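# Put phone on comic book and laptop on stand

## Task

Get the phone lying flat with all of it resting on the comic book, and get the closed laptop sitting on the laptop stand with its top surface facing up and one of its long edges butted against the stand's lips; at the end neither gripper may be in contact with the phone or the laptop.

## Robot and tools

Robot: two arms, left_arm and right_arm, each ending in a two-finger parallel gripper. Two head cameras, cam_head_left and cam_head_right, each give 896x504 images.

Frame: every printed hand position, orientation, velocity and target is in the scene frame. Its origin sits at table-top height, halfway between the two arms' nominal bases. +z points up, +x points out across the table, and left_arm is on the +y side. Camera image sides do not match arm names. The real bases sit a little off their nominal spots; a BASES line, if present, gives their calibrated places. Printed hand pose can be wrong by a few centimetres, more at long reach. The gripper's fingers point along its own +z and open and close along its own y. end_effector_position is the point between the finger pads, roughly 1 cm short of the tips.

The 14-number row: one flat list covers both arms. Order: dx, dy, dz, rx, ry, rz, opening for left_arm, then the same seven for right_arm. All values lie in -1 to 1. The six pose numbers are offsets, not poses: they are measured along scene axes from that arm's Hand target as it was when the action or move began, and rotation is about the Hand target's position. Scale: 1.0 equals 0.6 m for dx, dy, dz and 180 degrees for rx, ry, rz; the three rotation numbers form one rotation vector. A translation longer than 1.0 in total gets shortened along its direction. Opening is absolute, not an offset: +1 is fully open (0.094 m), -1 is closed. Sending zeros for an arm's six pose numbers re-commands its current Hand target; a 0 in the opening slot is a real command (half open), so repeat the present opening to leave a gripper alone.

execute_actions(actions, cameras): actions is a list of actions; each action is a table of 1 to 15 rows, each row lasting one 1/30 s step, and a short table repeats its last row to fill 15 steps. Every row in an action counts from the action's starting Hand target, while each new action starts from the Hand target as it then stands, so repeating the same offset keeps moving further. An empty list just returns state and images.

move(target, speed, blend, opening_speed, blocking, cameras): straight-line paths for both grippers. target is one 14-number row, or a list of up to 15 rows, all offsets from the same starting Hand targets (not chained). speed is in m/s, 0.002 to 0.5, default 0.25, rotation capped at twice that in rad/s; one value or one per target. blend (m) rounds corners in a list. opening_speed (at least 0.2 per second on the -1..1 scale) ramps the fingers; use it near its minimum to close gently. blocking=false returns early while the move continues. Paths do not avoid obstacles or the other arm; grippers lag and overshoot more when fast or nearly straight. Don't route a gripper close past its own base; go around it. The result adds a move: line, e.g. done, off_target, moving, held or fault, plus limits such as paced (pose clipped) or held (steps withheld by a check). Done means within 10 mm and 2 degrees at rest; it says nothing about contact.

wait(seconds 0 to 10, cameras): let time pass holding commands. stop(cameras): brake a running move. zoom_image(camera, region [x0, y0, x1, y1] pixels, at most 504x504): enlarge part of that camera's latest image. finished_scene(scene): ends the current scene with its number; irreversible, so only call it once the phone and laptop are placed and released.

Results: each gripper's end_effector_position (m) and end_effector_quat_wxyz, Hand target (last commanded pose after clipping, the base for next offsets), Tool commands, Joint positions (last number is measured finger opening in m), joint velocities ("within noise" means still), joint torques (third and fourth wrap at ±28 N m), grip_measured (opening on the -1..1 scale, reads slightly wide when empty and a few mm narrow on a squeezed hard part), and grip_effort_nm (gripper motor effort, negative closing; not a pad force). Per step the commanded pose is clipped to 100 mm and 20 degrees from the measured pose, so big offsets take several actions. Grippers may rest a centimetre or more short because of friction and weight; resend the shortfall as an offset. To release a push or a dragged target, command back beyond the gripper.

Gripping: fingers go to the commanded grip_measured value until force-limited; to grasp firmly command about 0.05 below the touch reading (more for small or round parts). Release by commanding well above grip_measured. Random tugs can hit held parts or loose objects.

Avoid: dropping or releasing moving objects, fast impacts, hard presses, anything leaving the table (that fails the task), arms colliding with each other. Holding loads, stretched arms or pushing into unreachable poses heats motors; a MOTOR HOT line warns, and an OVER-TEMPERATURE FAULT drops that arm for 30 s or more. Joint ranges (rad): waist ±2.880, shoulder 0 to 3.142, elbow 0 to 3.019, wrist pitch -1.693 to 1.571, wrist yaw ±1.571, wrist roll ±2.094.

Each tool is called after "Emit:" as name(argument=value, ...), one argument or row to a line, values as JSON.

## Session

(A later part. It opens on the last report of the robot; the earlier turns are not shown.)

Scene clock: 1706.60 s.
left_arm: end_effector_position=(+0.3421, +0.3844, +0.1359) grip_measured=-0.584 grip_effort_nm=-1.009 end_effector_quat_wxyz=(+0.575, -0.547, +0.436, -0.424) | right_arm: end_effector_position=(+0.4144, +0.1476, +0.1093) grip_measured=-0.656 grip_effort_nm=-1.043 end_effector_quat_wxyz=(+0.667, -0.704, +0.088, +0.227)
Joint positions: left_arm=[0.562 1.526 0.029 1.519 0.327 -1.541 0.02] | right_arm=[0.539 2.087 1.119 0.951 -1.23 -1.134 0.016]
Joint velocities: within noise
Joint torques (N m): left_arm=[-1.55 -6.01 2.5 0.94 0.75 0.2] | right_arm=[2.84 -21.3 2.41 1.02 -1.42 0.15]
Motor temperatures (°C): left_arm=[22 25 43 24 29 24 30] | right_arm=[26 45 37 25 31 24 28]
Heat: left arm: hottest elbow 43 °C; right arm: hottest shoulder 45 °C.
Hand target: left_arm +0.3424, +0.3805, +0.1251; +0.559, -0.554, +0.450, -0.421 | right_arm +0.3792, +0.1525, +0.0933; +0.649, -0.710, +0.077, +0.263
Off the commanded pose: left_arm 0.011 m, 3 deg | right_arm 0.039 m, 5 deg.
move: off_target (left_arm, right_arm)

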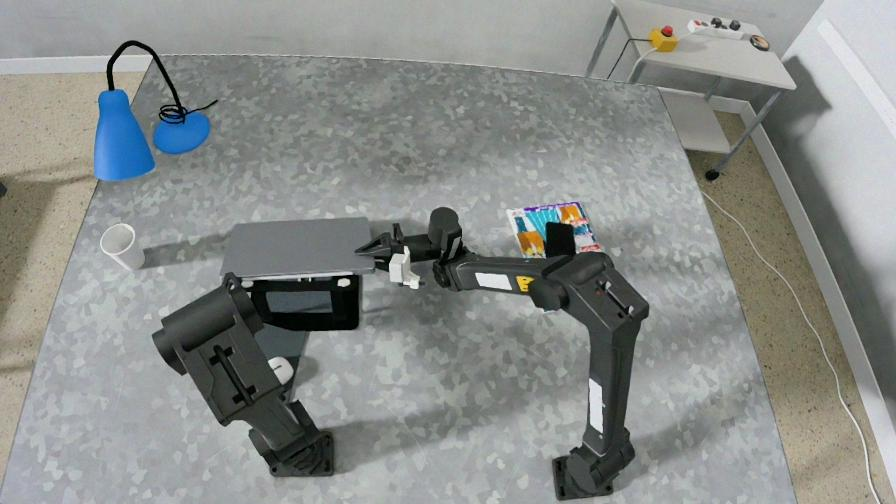

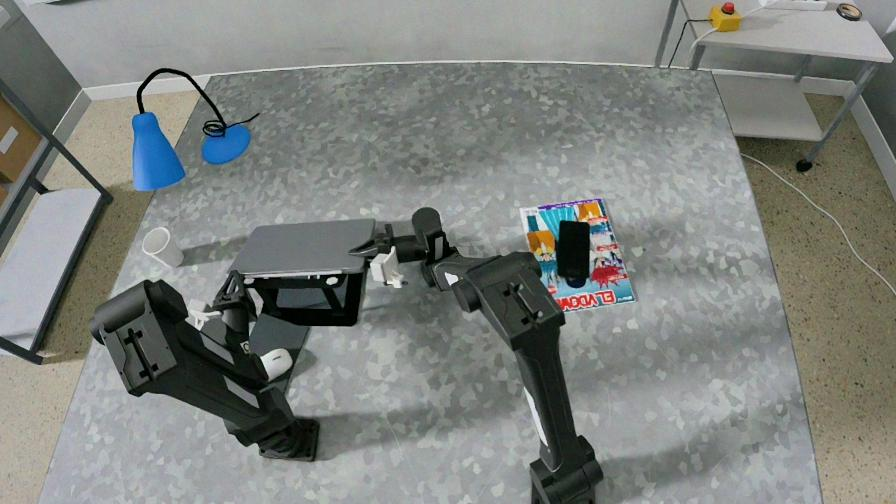

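Emit:
move(
  target=[
    [-0.05,0.0,0.03,0,0.0,0,-1,-0.04,0,0.03,0,0,0,-1],
  ],
  speed=0.05,
)

Emit:
zoom_image(
  camera="cam_head_left",
  region=[200, 200, 400, 350],
)

Emit:
zoom_image(
  camera="cam_head_right",
  region=[200, 200, 400, 350],
)

Scene clock: 1710.33 s.
left_arm: end_effector_position=(+0.3398, +0.3837, +0.1370) grip_measured=-0.584 grip_effort_nm=-1.009 end_effector_quat_wxyz=(+0.568, -0.547, +0.443, -0.427) | right_arm: end_effector_position=(+0.4066, +0.1446, +0.1128) grip_measured=-0.656 grip_effort_nm=-1.033 end_effector_quat_wxyz=(+0.667, -0.704, +0.096, +0.225)
Joint positions: left_arm=[0.582 1.478 0.025 1.464 0.365 -1.539 0.02] | right_arm=[0.543 2.06 1.084 0.951 -1.212 -1.134 0.016]
Joint velocities: within noise
Joint torques (N m): left_arm=[-1.2 -4.84 3.45 2.03 -0.1 0.08] | right_arm=[3.37 -21.3 2.41 1.06 -1.62 0.18]
Motor temperatures (°C): left_arm=[22 25 43 24 29 24 30] | right_arm=[26 45 37 25 31 24 28]
Heat: left arm: hottest elbow 43 °C; right arm: hottest shoulder 45 °C.
Hand target: left_arm +0.3409, +0.3841, +0.1366; +0.569, -0.546, +0.442, -0.427 (not the last commanded pose) | right_arm +0.3674, +0.1522, +0.1030; +0.649, -0.710, +0.077, +0.263 (not the last commanded pose)
Off the commanded pose: left_arm 0.028 m, 2 deg | right_arm 0.052 m, 5 deg.
move: held (left_arm; a check stopped the path), off_target (right_arm; braked when a check withheld steps of left_arm); limits=held
pose unreachable (left arm): on one or more control steps of this call, first in action 0 (counted from 0), this arm could not follow its commanded pose, so it was not sent that pose on those steps. It may still have moved: this result reports where it is.
cause: moving toward the commanded pose would bring two parts of the arm too close to each other (its shoulder (the part past joint 1) and its forearm (the part past joint 3), with joints 2 (shoulder) and 3 (elbow) between them).

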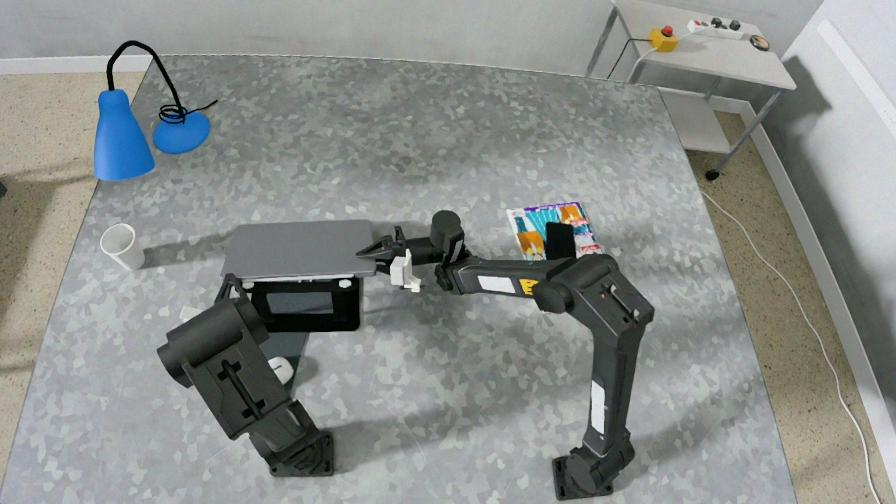

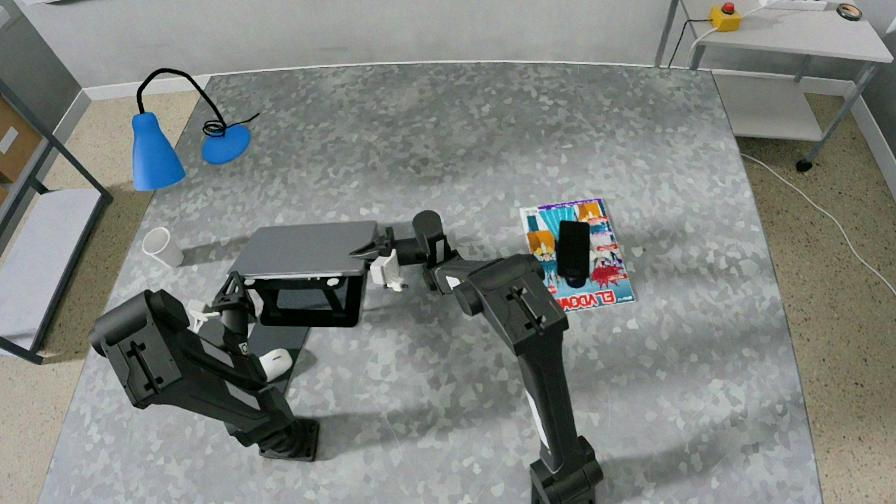

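Scaled by 2.520.

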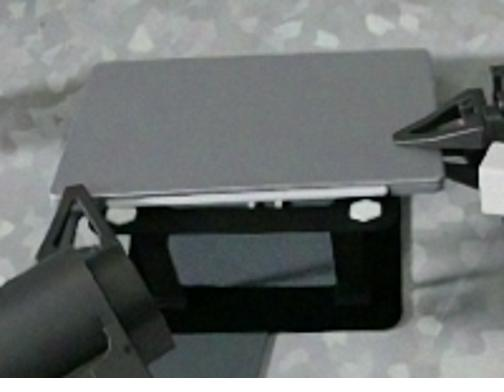

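Scaled by 2.520.

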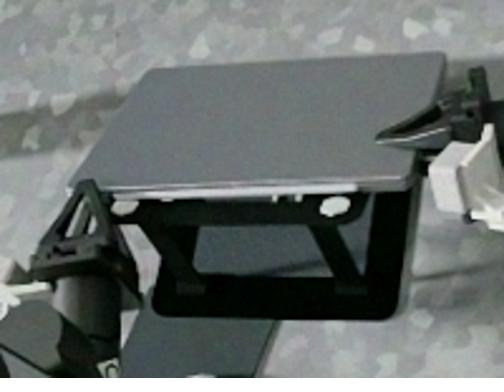

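Emit:
move(
  target=[
    [0,0,0,0,0,0,-0.3,0,0,0,0,0,0,-1],
  ],
  opening_speed=0.3,
  cameras=["cam_head_left"],
)

Emit:
move(
  target=[
    [0,0,0,0,0,0,0.3,0,0,0,0,0,0,-1],
  ],
  opening_speed=0.5,
)

Emit:
zoom_image(
  camera="cam_head_left",
  region=[200, 200, 400, 350],
)

Emit:
zoom_image(
  camera="cam_head_right",
  region=[200, 200, 400, 350],
)

Scene clock: 1716.27 s.
left_arm: end_effector_position=(+0.3398, +0.3837, +0.1370) grip_measured=-0.303 grip_effort_nm=0.129 end_effector_quat_wxyz=(+0.568, -0.547, +0.443, -0.427) | right_arm: end_effector_position=(+0.4065, +0.1447, +0.1129) grip_measured=-0.656 grip_effort_nm=-1.038 end_effector_quat_wxyz=(+0.664, -0.702, +0.106, +0.234)
Joint positions: left_arm=[0.582 1.478 0.025 1.464 0.365 -1.539 0.033] | right_arm=[0.543 2.06 1.083 0.951 -1.211 -1.105 0.016]
Joint velocities: within noise
Joint torques (N m): left_arm=[-1.96 -5.95 3.64 2.14 -0.11 0.07] | right_arm=[3.31 -21.42 2.51 1.31 -1.68 -0.04]
Motor temperatures (°C): left_arm=[22 25 42 24 29 24 30] | right_arm=[26 45 36 25 31 24 28]
Heat: left arm: hottest elbow 42 °C; right arm: hottest shoulder 45 °C.
Hand target: left_arm +0.3409, +0.3841, +0.1366; +0.569, -0.546, +0.442, -0.427 | right_arm +0.3672, +0.1523, +0.1030; +0.649, -0.710, +0.077, +0.263
Off the commanded pose: left_arm 0.001 m, 0 deg | right_arm 0.041 m, 5 deg.
move: off_target (right_arm)
Images, in order (width x height): cam_head_left 896x504.

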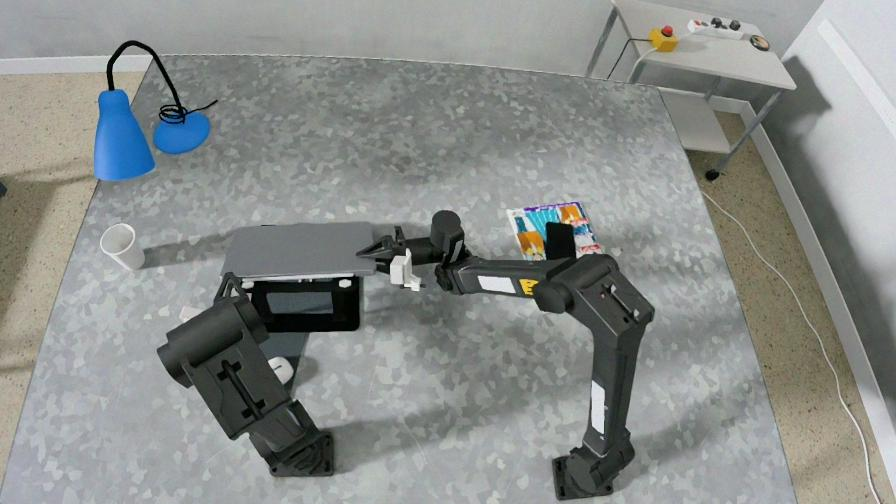

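Scene clock: 1717.80 s.
left_arm: end_effector_position=(+0.3398, +0.3837, +0.1370) grip_measured=+0.297 grip_effort_nm=0.129 end_effector_quat_wxyz=(+0.568, -0.547, +0.443, -0.427) | right_arm: end_effector_position=(+0.4065, +0.1447, +0.1129) grip_measured=-0.656 grip_effort_nm=-1.038 end_effector_quat_wxyz=(+0.664, -0.702, +0.107, +0.234)
Joint positions: left_arm=[0.582 1.478 0.025 1.464 0.365 -1.539 0.061] | right_arm=[0.543 2.06 1.083 0.951 -1.211 -1.104 0.016]
Joint velocities: within noise
Joint torques (N m): left_arm=[-1.79 -5.66 3.45 2.06 -0.14 0.11] | right_arm=[3.37 -21.48 2.54 1.32 -1.67 -0.04]
Motor temperatures (°C): left_arm=[22 25 42 24 29 24 30] | right_arm=[26 45 36 25 32 24 28]
Heat: left arm: hottest elbow 42 °C; right arm: hottest shoulder 45 °C.
Hand target: left_arm +0.3409, +0.3841, +0.1366; +0.569, -0.546, +0.442, -0.427 | right_arm +0.3672, +0.1523, +0.1030; +0.649, -0.710, +0.077, +0.263
Off the commanded pose: left_arm 0.001 m, 0 deg | right_arm 0.041 m, 5 deg.
move: off_target (right_arm)

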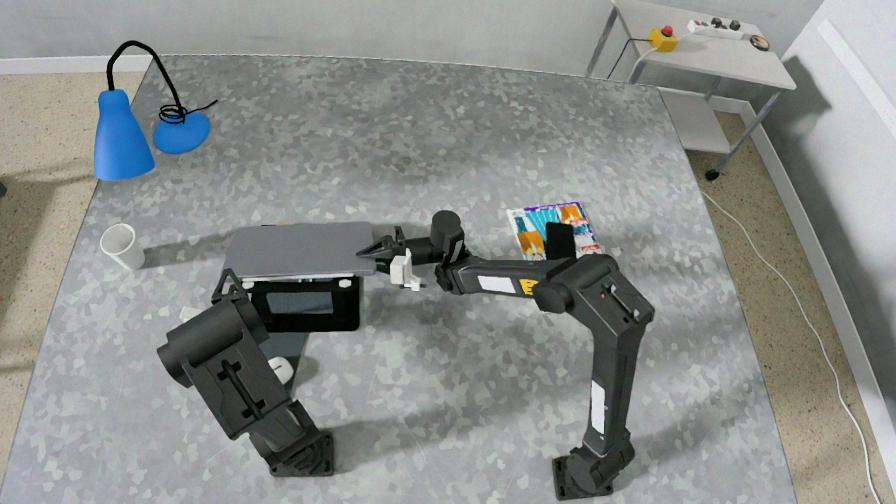

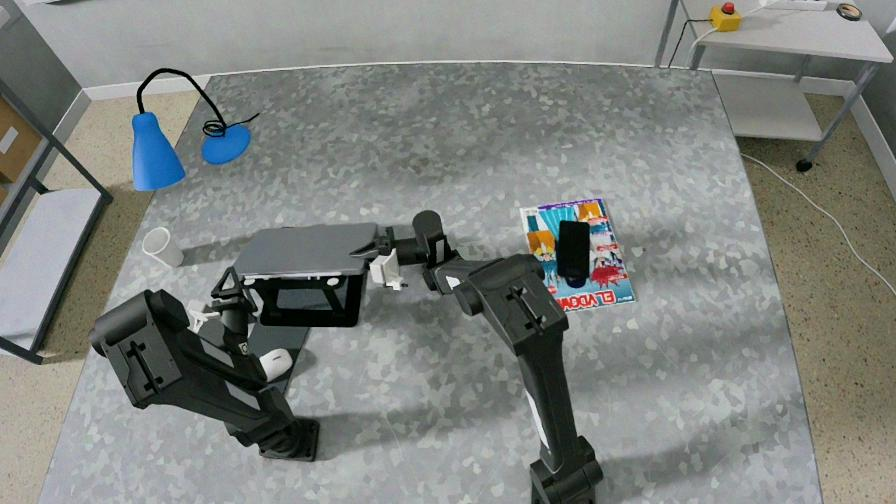

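Scaled by 2.520.

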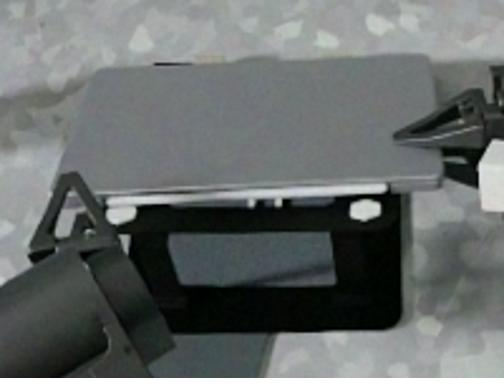

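Scaled by 2.520.

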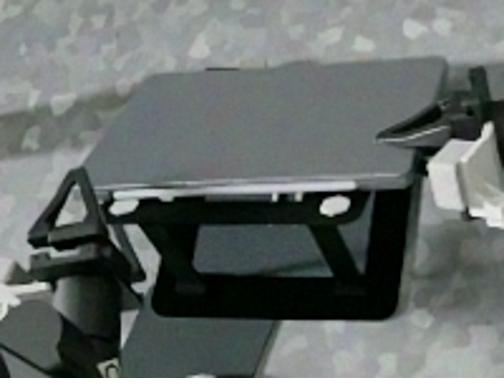

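Emit:
move(
  target=[
    [-0.01,-0.05,-0.0,0,0,0,0.3,0,0,0,0,0,0,-1],
    [-0.03,-0.0,0.1,0,0,0,0.3,0,0,0,0,0,0,-1],
  ],
  speed=0.08,
)

Emit:
zoom_image(
  camera="cam_head_left",
  region=[200, 200, 400, 350],
)

Scene clock: 1721.67 s.
left_arm: end_effector_position=(+0.3401, +0.3812, +0.1357) grip_measured=+0.298 grip_effort_nm=0.129 end_effector_quat_wxyz=(+0.569, -0.551, +0.440, -0.423) | right_arm: end_effector_position=(+0.4065, +0.1447, +0.1129) grip_measured=-0.656 grip_effort_nm=-1.038 end_effector_quat_wxyz=(+0.664, -0.702, +0.107, +0.234)
Joint positions: left_arm=[0.557 1.478 0.02 1.464 0.327 -1.539 0.061] | right_arm=[0.543 2.06 1.083 0.951 -1.211 -1.104 0.016]
Joint velocities: within noise
Joint torques (N m): left_arm=[-0.67 -6.59 3.47 1.76 0.06 0.11] | right_arm=[3.37 -21.54 2.61 1.37 -1.7 -0.03]
Motor temperatures (°C): left_arm=[22 25 41 24 29 24 30] | right_arm=[26 44 36 25 32 24 28]
Heat: left arm: hottest elbow 41 °C; right arm: hottest shoulder 44 °C.
Hand target: left_arm +0.3398, +0.3851, +0.1367; +0.572, -0.552, +0.437, -0.421 (not the last commanded pose) | right_arm +0.3678, +0.1521, +0.1030; +0.649, -0.710, +0.077, +0.263 (not the last commanded pose)
Off the commanded pose: left_arm 0.063 m, 1 deg | right_arm 0.041 m, 5 deg.
move: held (left_arm; a check stopped the path), off_target (right_arm; braked when a check withheld steps of left_arm); path passed 0 of 2 targets; limits=held
pose unreachable (left arm): on one or more control steps of this call, first in action 0 (counted from 0), this arm could not follow its commanded pose, so it was not sent that pose on those steps. It may still have moved: this result reports where it is.
cause: moving toward the commanded pose would bring two parts of the arm too close to each other (its shoulder (the part past joint 1) and its forearm (the part past joint 3), with joints 2 (shoulder) and 3 (elbow) between them).

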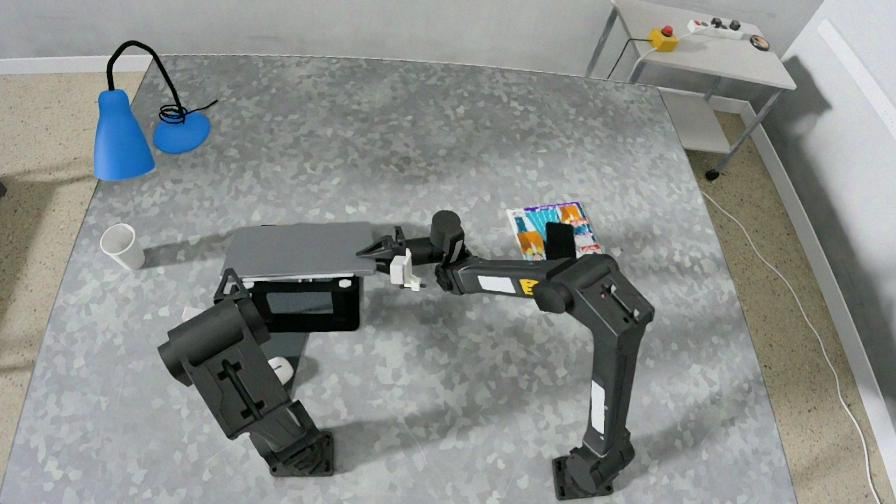

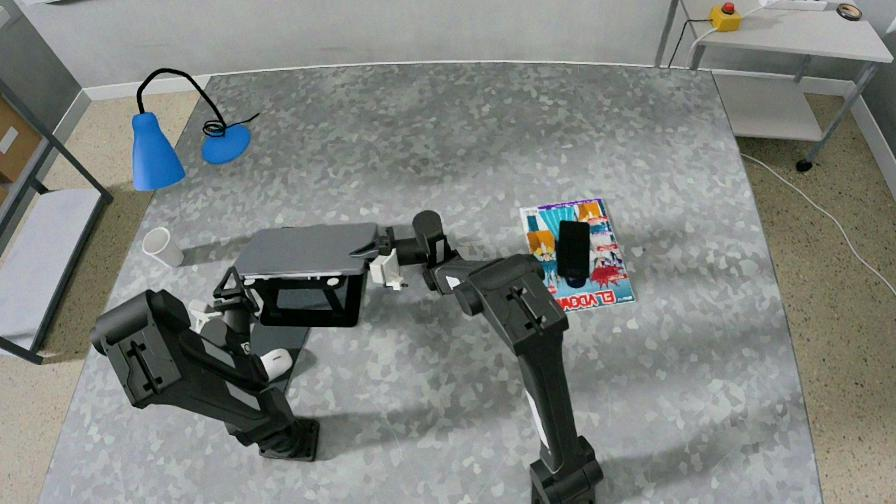

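Scaled by 2.520.

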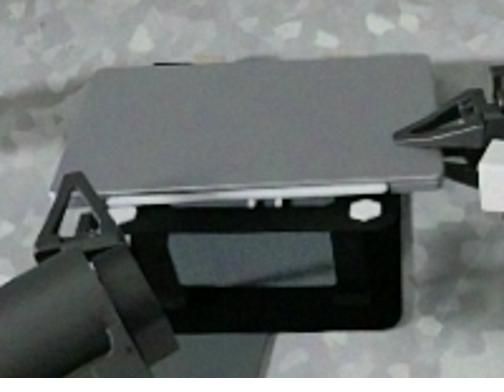

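Emit:
move(
  target=[
    [0.0,0.1,0.0,0,0,0,0.5,0,0,0,0,0,0,-1],
    [0.0,0.1,0.12,0,0,0,0.5,0,0,0,0,0,0,-1],
  ],
  speed=0.08,
)

Emit:
zoom_image(
  camera="cam_head_left",
  region=[180, 180, 400, 350],
)

Scene clock: 1726.87 s.
left_arm: end_effector_position=(+0.3299, +0.4278, +0.1800) grip_measured=+0.498 grip_effort_nm=0.134 end_effector_quat_wxyz=(+0.547, -0.571, +0.441, -0.424) | right_arm: end_effector_position=(+0.4065, +0.1447, +0.1130) grip_measured=-0.656 grip_effort_nm=-1.043 end_effector_quat_wxyz=(+0.664, -0.702, +0.107, +0.234)
Joint positions: left_arm=[0.791 1.018 0.125 0.843 0.565 -1.545 0.07] | right_arm=[0.543 2.06 1.083 0.952 -1.211 -1.103 0.016]
Joint velocities: within noise
Joint torques (N m): left_arm=[-0.26 -5.13 13.6 1.61 0.09 0.13] | right_arm=[3.25 -21.42 2.56 1.33 -1.7 -0.04]
Motor temperatures (°C): left_arm=[22 25 41 24 28 24 29] | right_arm=[26 44 35 25 32 24 28]
Heat: left arm: hottest elbow 41 °C; right arm: hottest shoulder 44 °C.
Hand target: left_arm +0.3397, +0.4451, +0.2086; +0.572, -0.552, +0.437, -0.421 | right_arm +0.3678, +0.1521, +0.1030; +0.649, -0.710, +0.077, +0.263
Off the commanded pose: left_arm 0.035 m, 4 deg | right_arm 0.041 m, 5 deg.
move: off_target (left_arm, right_arm)

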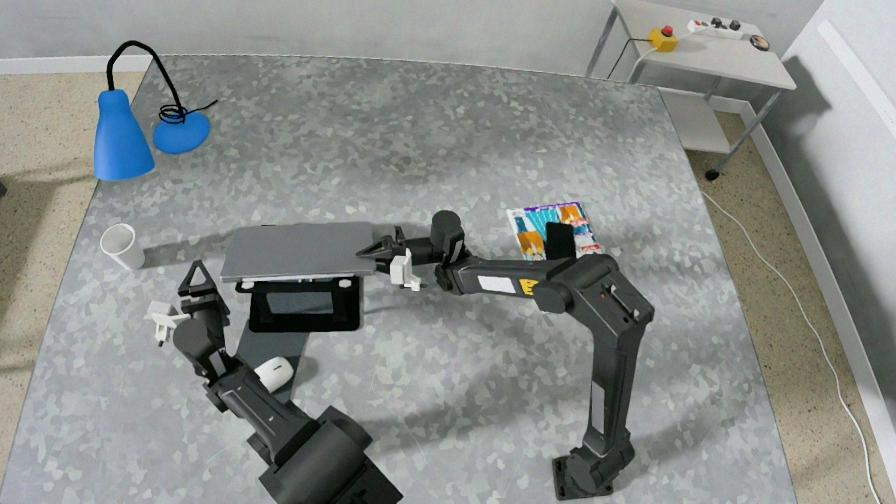

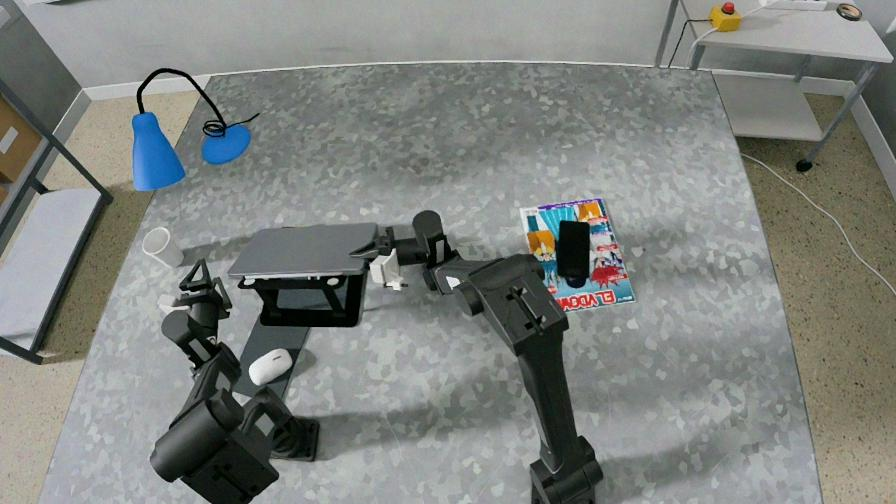

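Scaled by 2.291.

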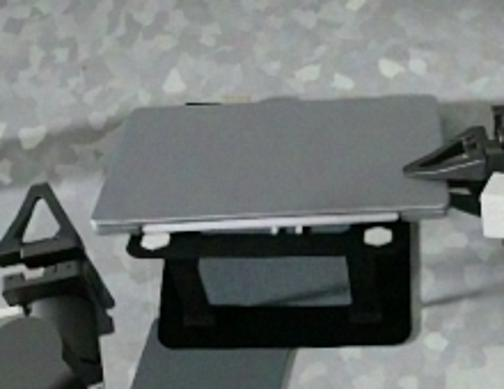

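Emit:
move(
  target=[
    [0,0,0,0,0,0,0.5,0.06,0,0,0,0,0,-1],
    [0,0,0,0,0,0,0.5,0.06,0,0,0,0,0,-0.35],
    [0,0,0,0,0,0,0.5,0.06,0,0,0,0,0,0.3],
  ],
  speed=0.05,
  opening_speed=0.4,
)

Emit:
zoom_image(
  camera="cam_head_left",
  region=[200, 180, 400, 350],
)

Emit:
zoom_image(
  camera="cam_head_right",
  region=[200, 180, 400, 350],
)

Scene clock: 1735.40 s.
left_arm: end_effector_position=(+0.3294, +0.4277, +0.1816) grip_measured=+0.498 grip_effort_nm=0.134 end_effector_quat_wxyz=(+0.549, -0.570, +0.441, -0.423) | right_arm: end_effector_position=(+0.4162, +0.1464, +0.1292) grip_measured=+0.297 grip_effort_nm=0.139 end_effector_quat_wxyz=(+0.666, -0.704, +0.071, +0.238)
Joint positions: left_arm=[0.792 1.01 0.125 0.839 0.565 -1.545 0.07] | right_arm=[0.532 2.059 1.142 0.915 -1.277 -1.129 0.061]
Joint velocities: within noise
Joint torques (N m): left_arm=[-0.67 -4.6 13.81 1.74 0.07 0.12] | right_arm=[1.73 -18.55 5.39 0.4 -0.56 0.11]
Motor temperatures (°C): left_arm=[22 25 42 24 28 24 29] | right_arm=[26 44 35 25 32 24 28]
Heat: left arm: hottest elbow 42 °C; right arm: hottest shoulder 44 °C.
Hand target: left_arm +0.3397, +0.4452, +0.2086; +0.572, -0.552, +0.437, -0.421 | right_arm +0.4038, +0.1521, +0.1030; +0.649, -0.710, +0.077, +0.263
Off the commanded pose: left_arm 0.034 m, 3 deg | right_arm 0.030 m, 4 deg.
move: off_target (left_arm, right_arm); target 2's new opening was sent with right_arm's hand 0.015 m and 4 deg from that target; target 3's new opening was sent with right_arm's hand 0.017 m and 2 deg from that target

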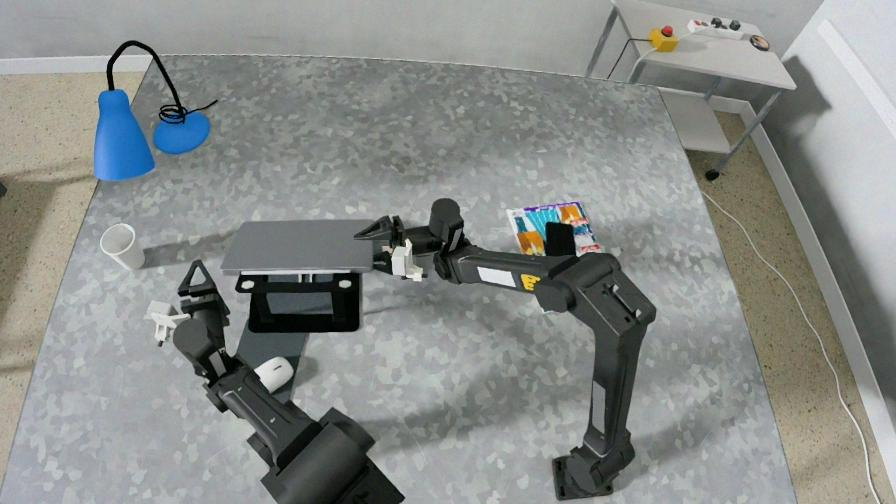

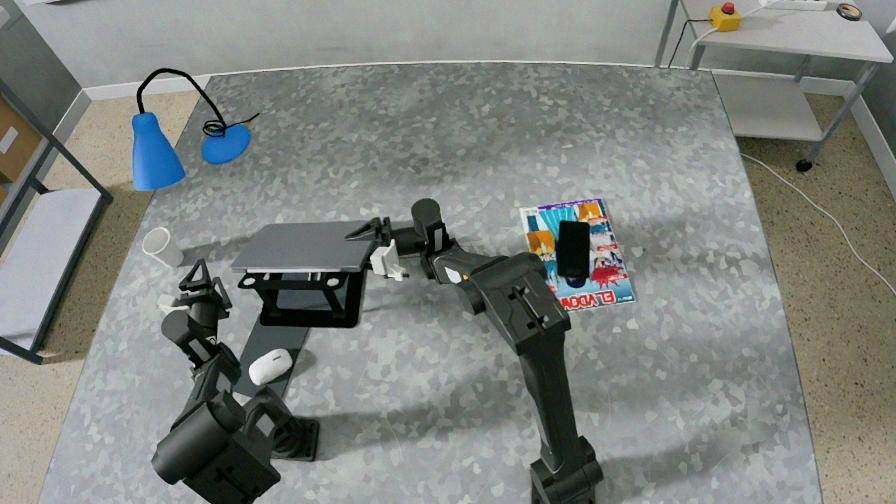

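Scaled by 2.520.

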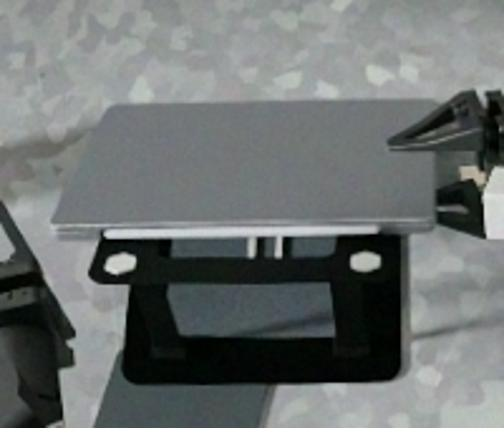

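Scaled by 2.520.

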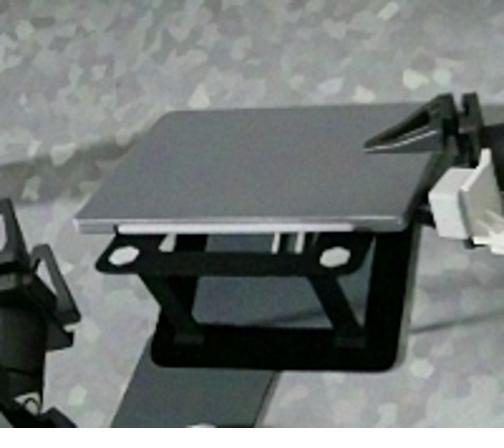

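Emit:
move(
  target=[
    [0,0,0,0,0,0,0.5,0.02,-0.2,0.06,0,0,0,0.3],
    [0,0,0,0,0,0,0.5,-0.26,-0.2,0.14,0,0,0,-1],
    [0,0,0,0,0,0,0.5,-0.26,0.11,0.14,0,0,0,-1],
  ],
  speed=0.15,
)

Emit:
zoom_image(
  camera="cam_head_left",
  region=[200, 180, 400, 350],
)

Emit:
zoom_image(
  camera="cam_head_right",
  region=[200, 180, 400, 350],
)

Scene clock: 1748.50 s.
left_arm: end_effector_position=(+0.3294, +0.4276, +0.1814) grip_measured=+0.498 grip_effort_nm=0.129 end_effector_quat_wxyz=(+0.549, -0.570, +0.441, -0.423) | right_arm: end_effector_position=(+0.2403, +0.2025, +0.1829) grip_measured=-0.992 grip_effort_nm=-0.452 end_effector_quat_wxyz=(-0.647, +0.712, -0.081, -0.261)
Joint positions: left_arm=[0.792 1.01 0.125 0.838 0.565 -1.545 0.07] | right_arm=[0.828 1.753 0.851 0.853 -1.007 -1.115 0]
Joint velocities: within noise
Joint torques (N m): left_arm=[-0.44 -4.72 13.93 1.66 0.07 0.09] | right_arm=[1.2 -14.68 9.7 0.77 0.07 0.27]
Motor temperatures (°C): left_arm=[22 25 43 24 28 24 29] | right_arm=[26 44 36 25 30 24 27]
Heat: left arm: hottest elbow 43 °C; right arm: hottest shoulder 44 °C.
Hand target: left_arm +0.3397, +0.4451, +0.2086; +0.572, -0.552, +0.437, -0.421 | right_arm +0.2477, +0.2182, +0.1869; -0.649, +0.710, -0.077, -0.263
Off the commanded pose: left_arm 0.034 m, 3 deg | right_arm 0.018 m, 1 deg.
move: off_target (left_arm, right_arm)

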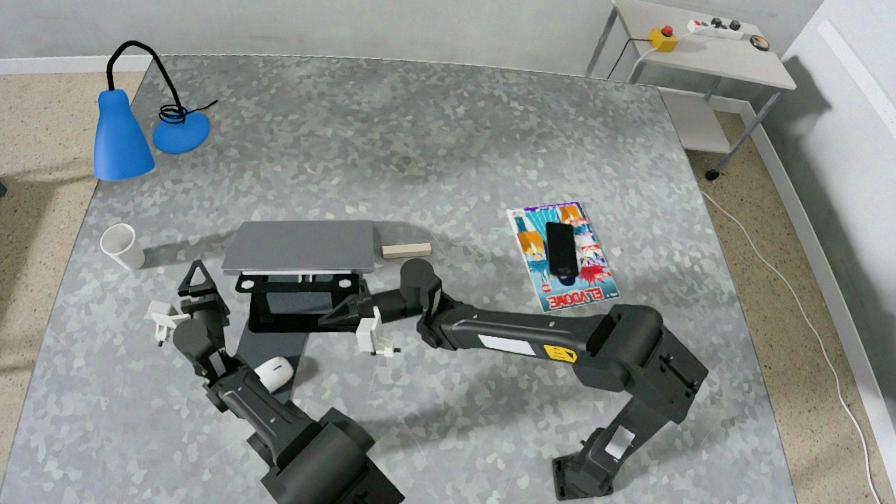

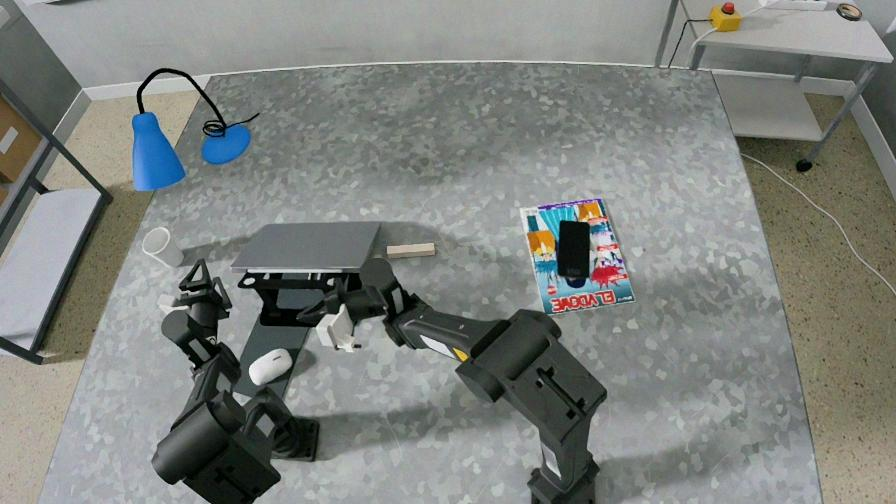

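Scaled by 2.520.

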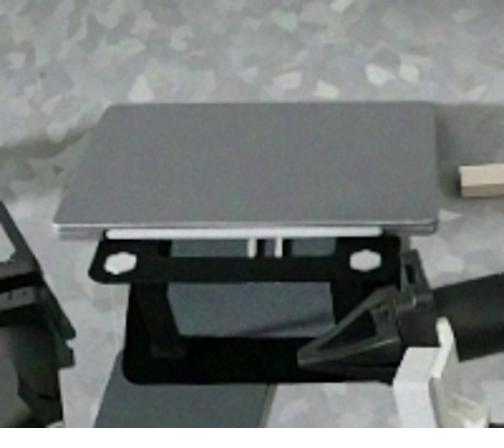

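Scaled by 2.520.

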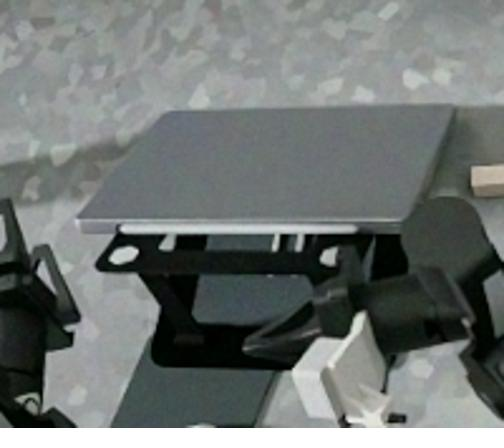

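Emit:
move(
  target=[
    [0,0,0,0,0,0,0.5,-0.03,0.06,-0.065,0,0,0,-1],
    [0,0,0,0,0,0,0.5,0.08,0.06,-0.065,0,0,0,-1],
  ],
  speed=0.05,
)

Emit:
zoom_image(
  camera="cam_head_left",
  region=[200, 180, 400, 350],
)

Emit:
zoom_image(
  camera="cam_head_right",
  region=[200, 180, 400, 350],
)

Scene clock: 1755.17 s.
left_arm: end_effector_position=(+0.3294, +0.4276, +0.1814) grip_measured=+0.498 grip_effort_nm=0.134 end_effector_quat_wxyz=(+0.549, -0.570, +0.441, -0.423) | right_arm: end_effector_position=(+0.2567, +0.2478, +0.1528) grip_measured=-0.992 grip_effort_nm=-0.447 end_effector_quat_wxyz=(-0.642, +0.712, -0.059, -0.279)
Joint positions: left_arm=[0.792 1.01 0.125 0.838 0.565 -1.545 0.07] | right_arm=[0.854 1.921 1.001 0.881 -1.038 -1.112 0]
Joint velocities: within noise
Joint torques (N m): left_arm=[-0.62 -4.37 13.87 1.52 0.09 0.11] | right_arm=[-2.32 -15.79 10.66 0.65 0.35 0.24]
Motor temperatures (°C): left_arm=[22 25 43 24 28 24 29] | right_arm=[26 44 37 25 29 24 27]
Heat: left arm: hottest elbow 43 °C; right arm: hottest shoulder 44 °C.
Hand target: left_arm +0.3397, +0.4451, +0.2086; +0.572, -0.552, +0.437, -0.421 | right_arm +0.2958, +0.2542, +0.1481; -0.649, +0.710, -0.077, -0.263
Off the commanded pose: left_arm 0.034 m, 3 deg | right_arm 0.040 m, 3 deg.
move: off_target (left_arm, right_arm)

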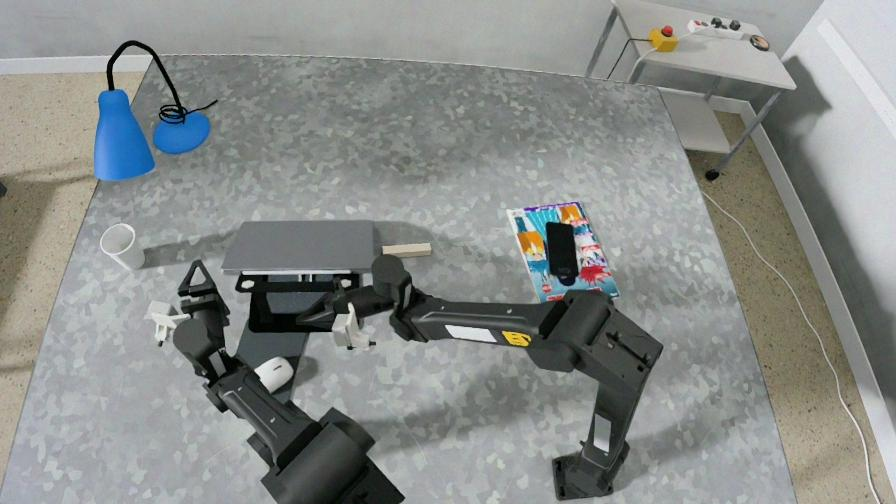

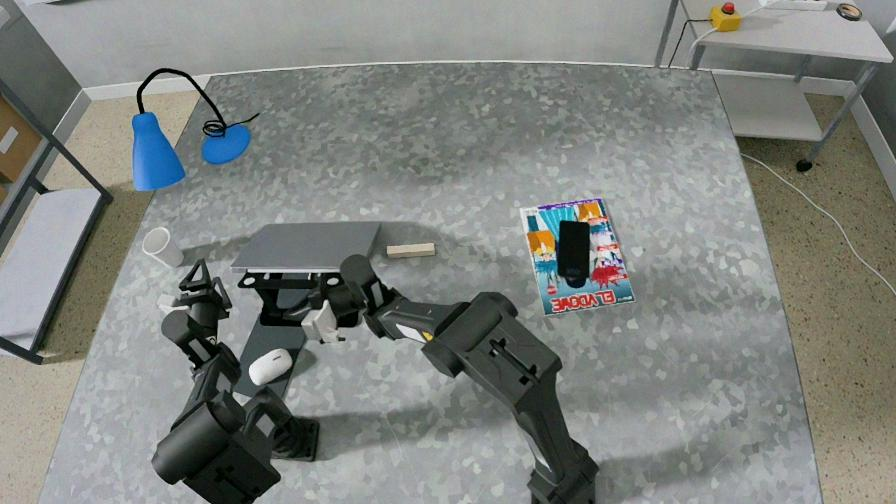

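Scaled by 2.520.

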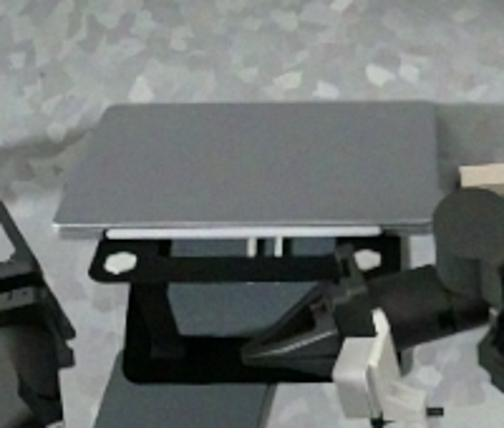

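Scaled by 2.520.

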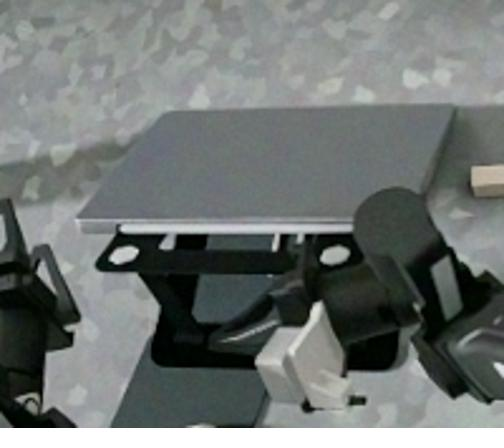

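Emit:
move(
  target=[
    [0,0,0,0,0,0,0.5,-0.05,0.0,0.06,-0.12,0,0,-1],
    [0,0,0,0,0,0,0.5,0.06,0.0,0.02,-0.12,0,0,-1],
    [0,0,0,0,0,0,0.5,0.12,0.0,0.015,-0.12,0,0,-1],
  ],
  speed=0.06,
)

Emit:
zoom_image(
  camera="cam_head_left",
  region=[200, 180, 400, 350],
)

Emit:
zoom_image(
  camera="cam_head_right",
  region=[200, 180, 400, 350],
)

Scene clock: 1766.40 s.
left_arm: end_effector_position=(+0.3294, +0.4276, +0.1817) grip_measured=+0.498 grip_effort_nm=0.125 end_effector_quat_wxyz=(+0.549, -0.570, +0.441, -0.423) | right_arm: end_effector_position=(+0.3209, +0.2487, +0.1703) grip_measured=-0.992 grip_effort_nm=-0.432 end_effector_quat_wxyz=(-0.494, +0.816, -0.122, -0.275)
Joint positions: left_arm=[0.792 1.009 0.125 0.838 0.565 -1.545 0.07] | right_arm=[0.783 1.851 1.322 -0.222 -1.012 -1.584 0]
Joint velocities: within noise
Joint torques (N m): left_arm=[-0.5 -4.42 13.79 1.74 0.13 0.12] | right_arm=[-2.37 -15.33 13.11 1.06 0.35 -0.23]
Motor temperatures (°C): left_arm=[22 25 44 24 28 24 29] | right_arm=[26 43 39 25 29 24 27]
Heat: left arm: hottest elbow 44 °C; right arm: hottest shoulder 43 °C.
Hand target: left_arm +0.3397, +0.4451, +0.2086; +0.572, -0.552, +0.437, -0.421 | right_arm +0.3679, +0.2541, +0.1570; -0.505, +0.819, -0.125, -0.244
Off the commanded pose: left_arm 0.034 m, 3 deg | right_arm 0.049 m, 4 deg.
move: off_target (left_arm, right_arm)

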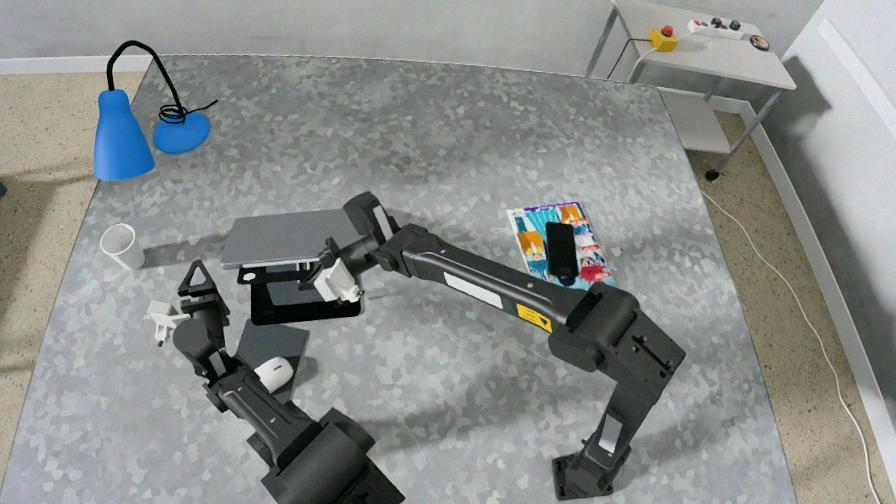

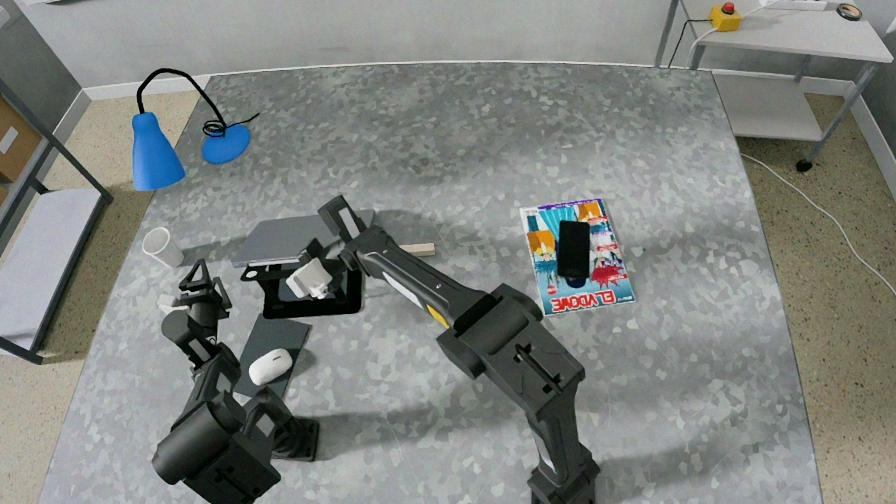

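Scaled by 2.520.

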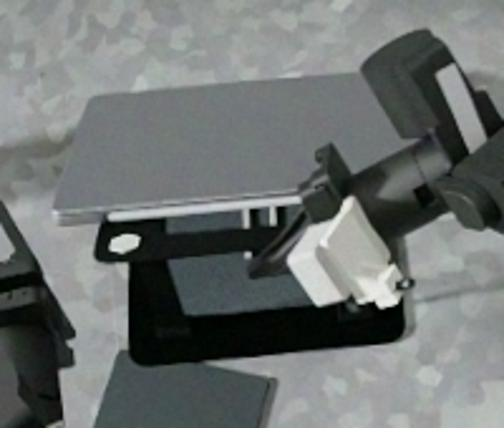

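Scaled by 2.520.

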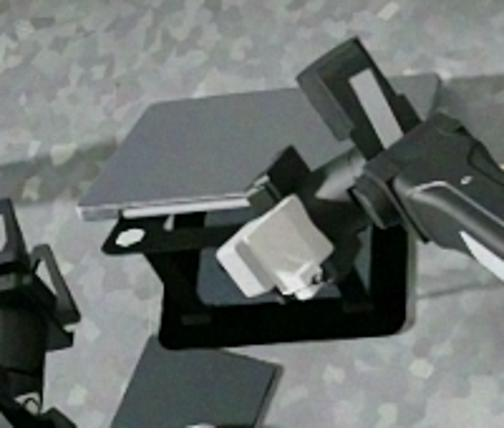

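Emit:
move(
  target=[
    [0,0,0,0,0,0,0.5,-0.1,0.0,0.04,0,0,0,-1],
    [0,0,0,0,0,0,0.5,-0.1,-0.25,0.06,0,0,0,-1],
  ],
  speed=0.12,
  blend=0.02,
)

Emit:
zoom_image(
  camera="cam_head_left",
  region=[200, 190, 390, 340],
)

Emit:
zoom_image(
  camera="cam_head_right",
  region=[200, 190, 390, 340],
)

Scene clock: 1772.63 s.
left_arm: end_effector_position=(+0.3294, +0.4276, +0.1817) grip_measured=+0.498 grip_effort_nm=0.129 end_effector_quat_wxyz=(+0.549, -0.570, +0.441, -0.423) | right_arm: end_effector_position=(+0.3087, +0.1102, +0.1900) grip_measured=-0.992 grip_effort_nm=-0.427 end_effector_quat_wxyz=(-0.504, +0.819, -0.124, -0.246)
Joint positions: left_arm=[0.792 1.009 0.125 0.838 0.565 -1.545 0.07] | right_arm=[0.602 1.588 1.053 -0.395 -1.089 -1.838 0]
Joint velocities: within noise
Joint torques (N m): left_arm=[0.38 -4.48 13.79 1.59 0 0.11] | right_arm=[-0.03 -17.49 7.06 0.5 -0.52 0.15]
Motor temperatures (°C): left_arm=[22 25 44 24 28 24 29] | right_arm=[26 43 40 25 28 24 27]
Heat: left arm: hottest elbow 44 °C; right arm: hottest shoulder 43 °C.
Hand target: left_arm +0.3397, +0.4451, +0.2086; +0.572, -0.552, +0.437, -0.421 | right_arm +0.3079, +0.1041, +0.1930; -0.505, +0.819, -0.125, -0.244
Off the commanded pose: left_arm 0.034 m, 3 deg | right_arm 0.007 m, 0 deg.
move: off_target (left_arm)

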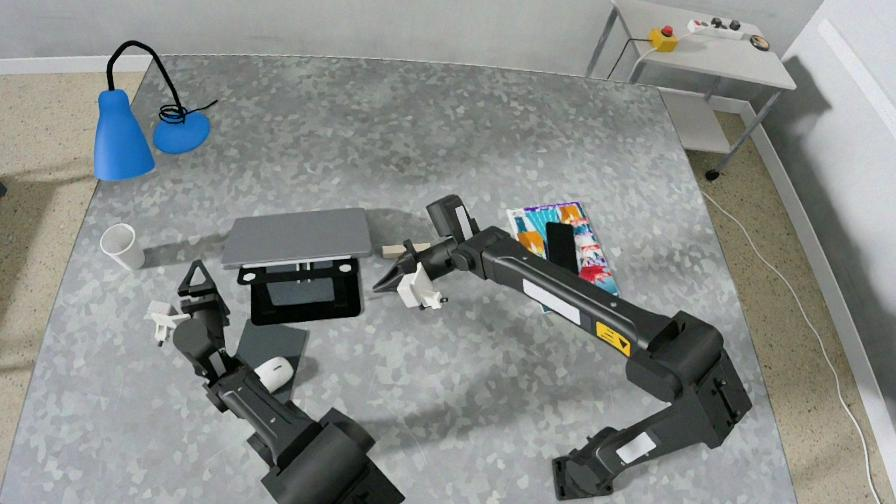

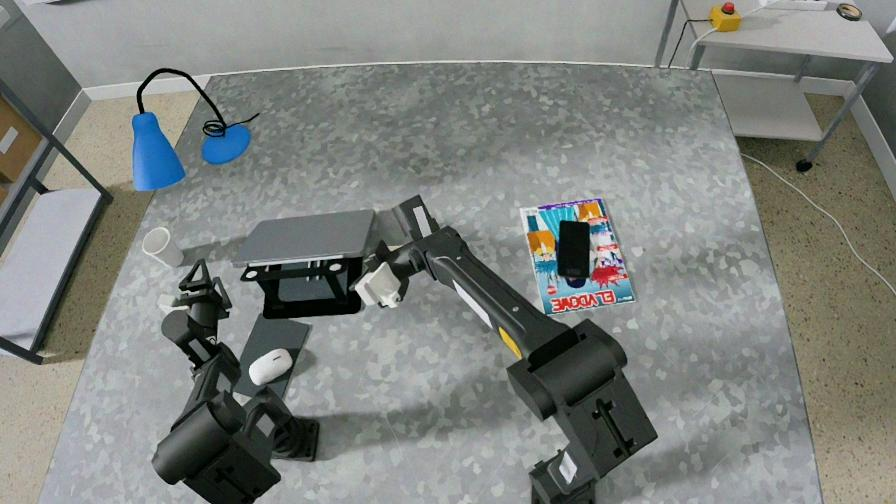

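Scaled by 2.653.

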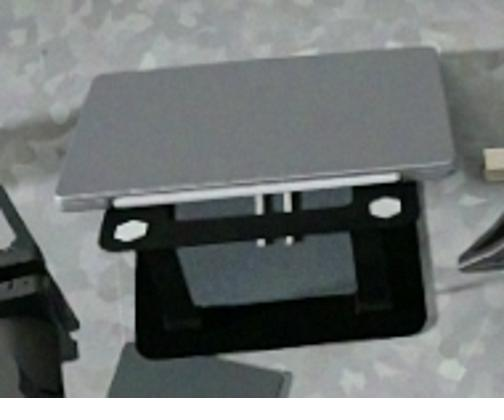

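Scaled by 2.653.

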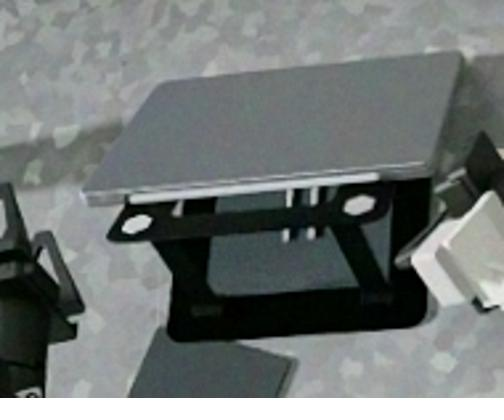

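Emit:
zoom_image(
  camera="cam_head_left",
  region=[225, 195, 385, 285],
)

Emit:
zoom_image(
  camera="cam_head_right",
  region=[230, 195, 390, 285],
)

Scaled by 3.150.

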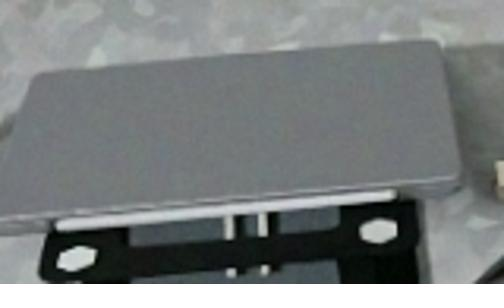

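Scaled by 3.150.

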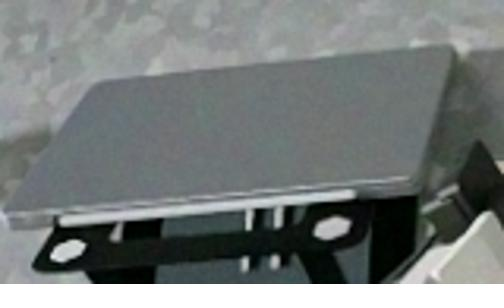

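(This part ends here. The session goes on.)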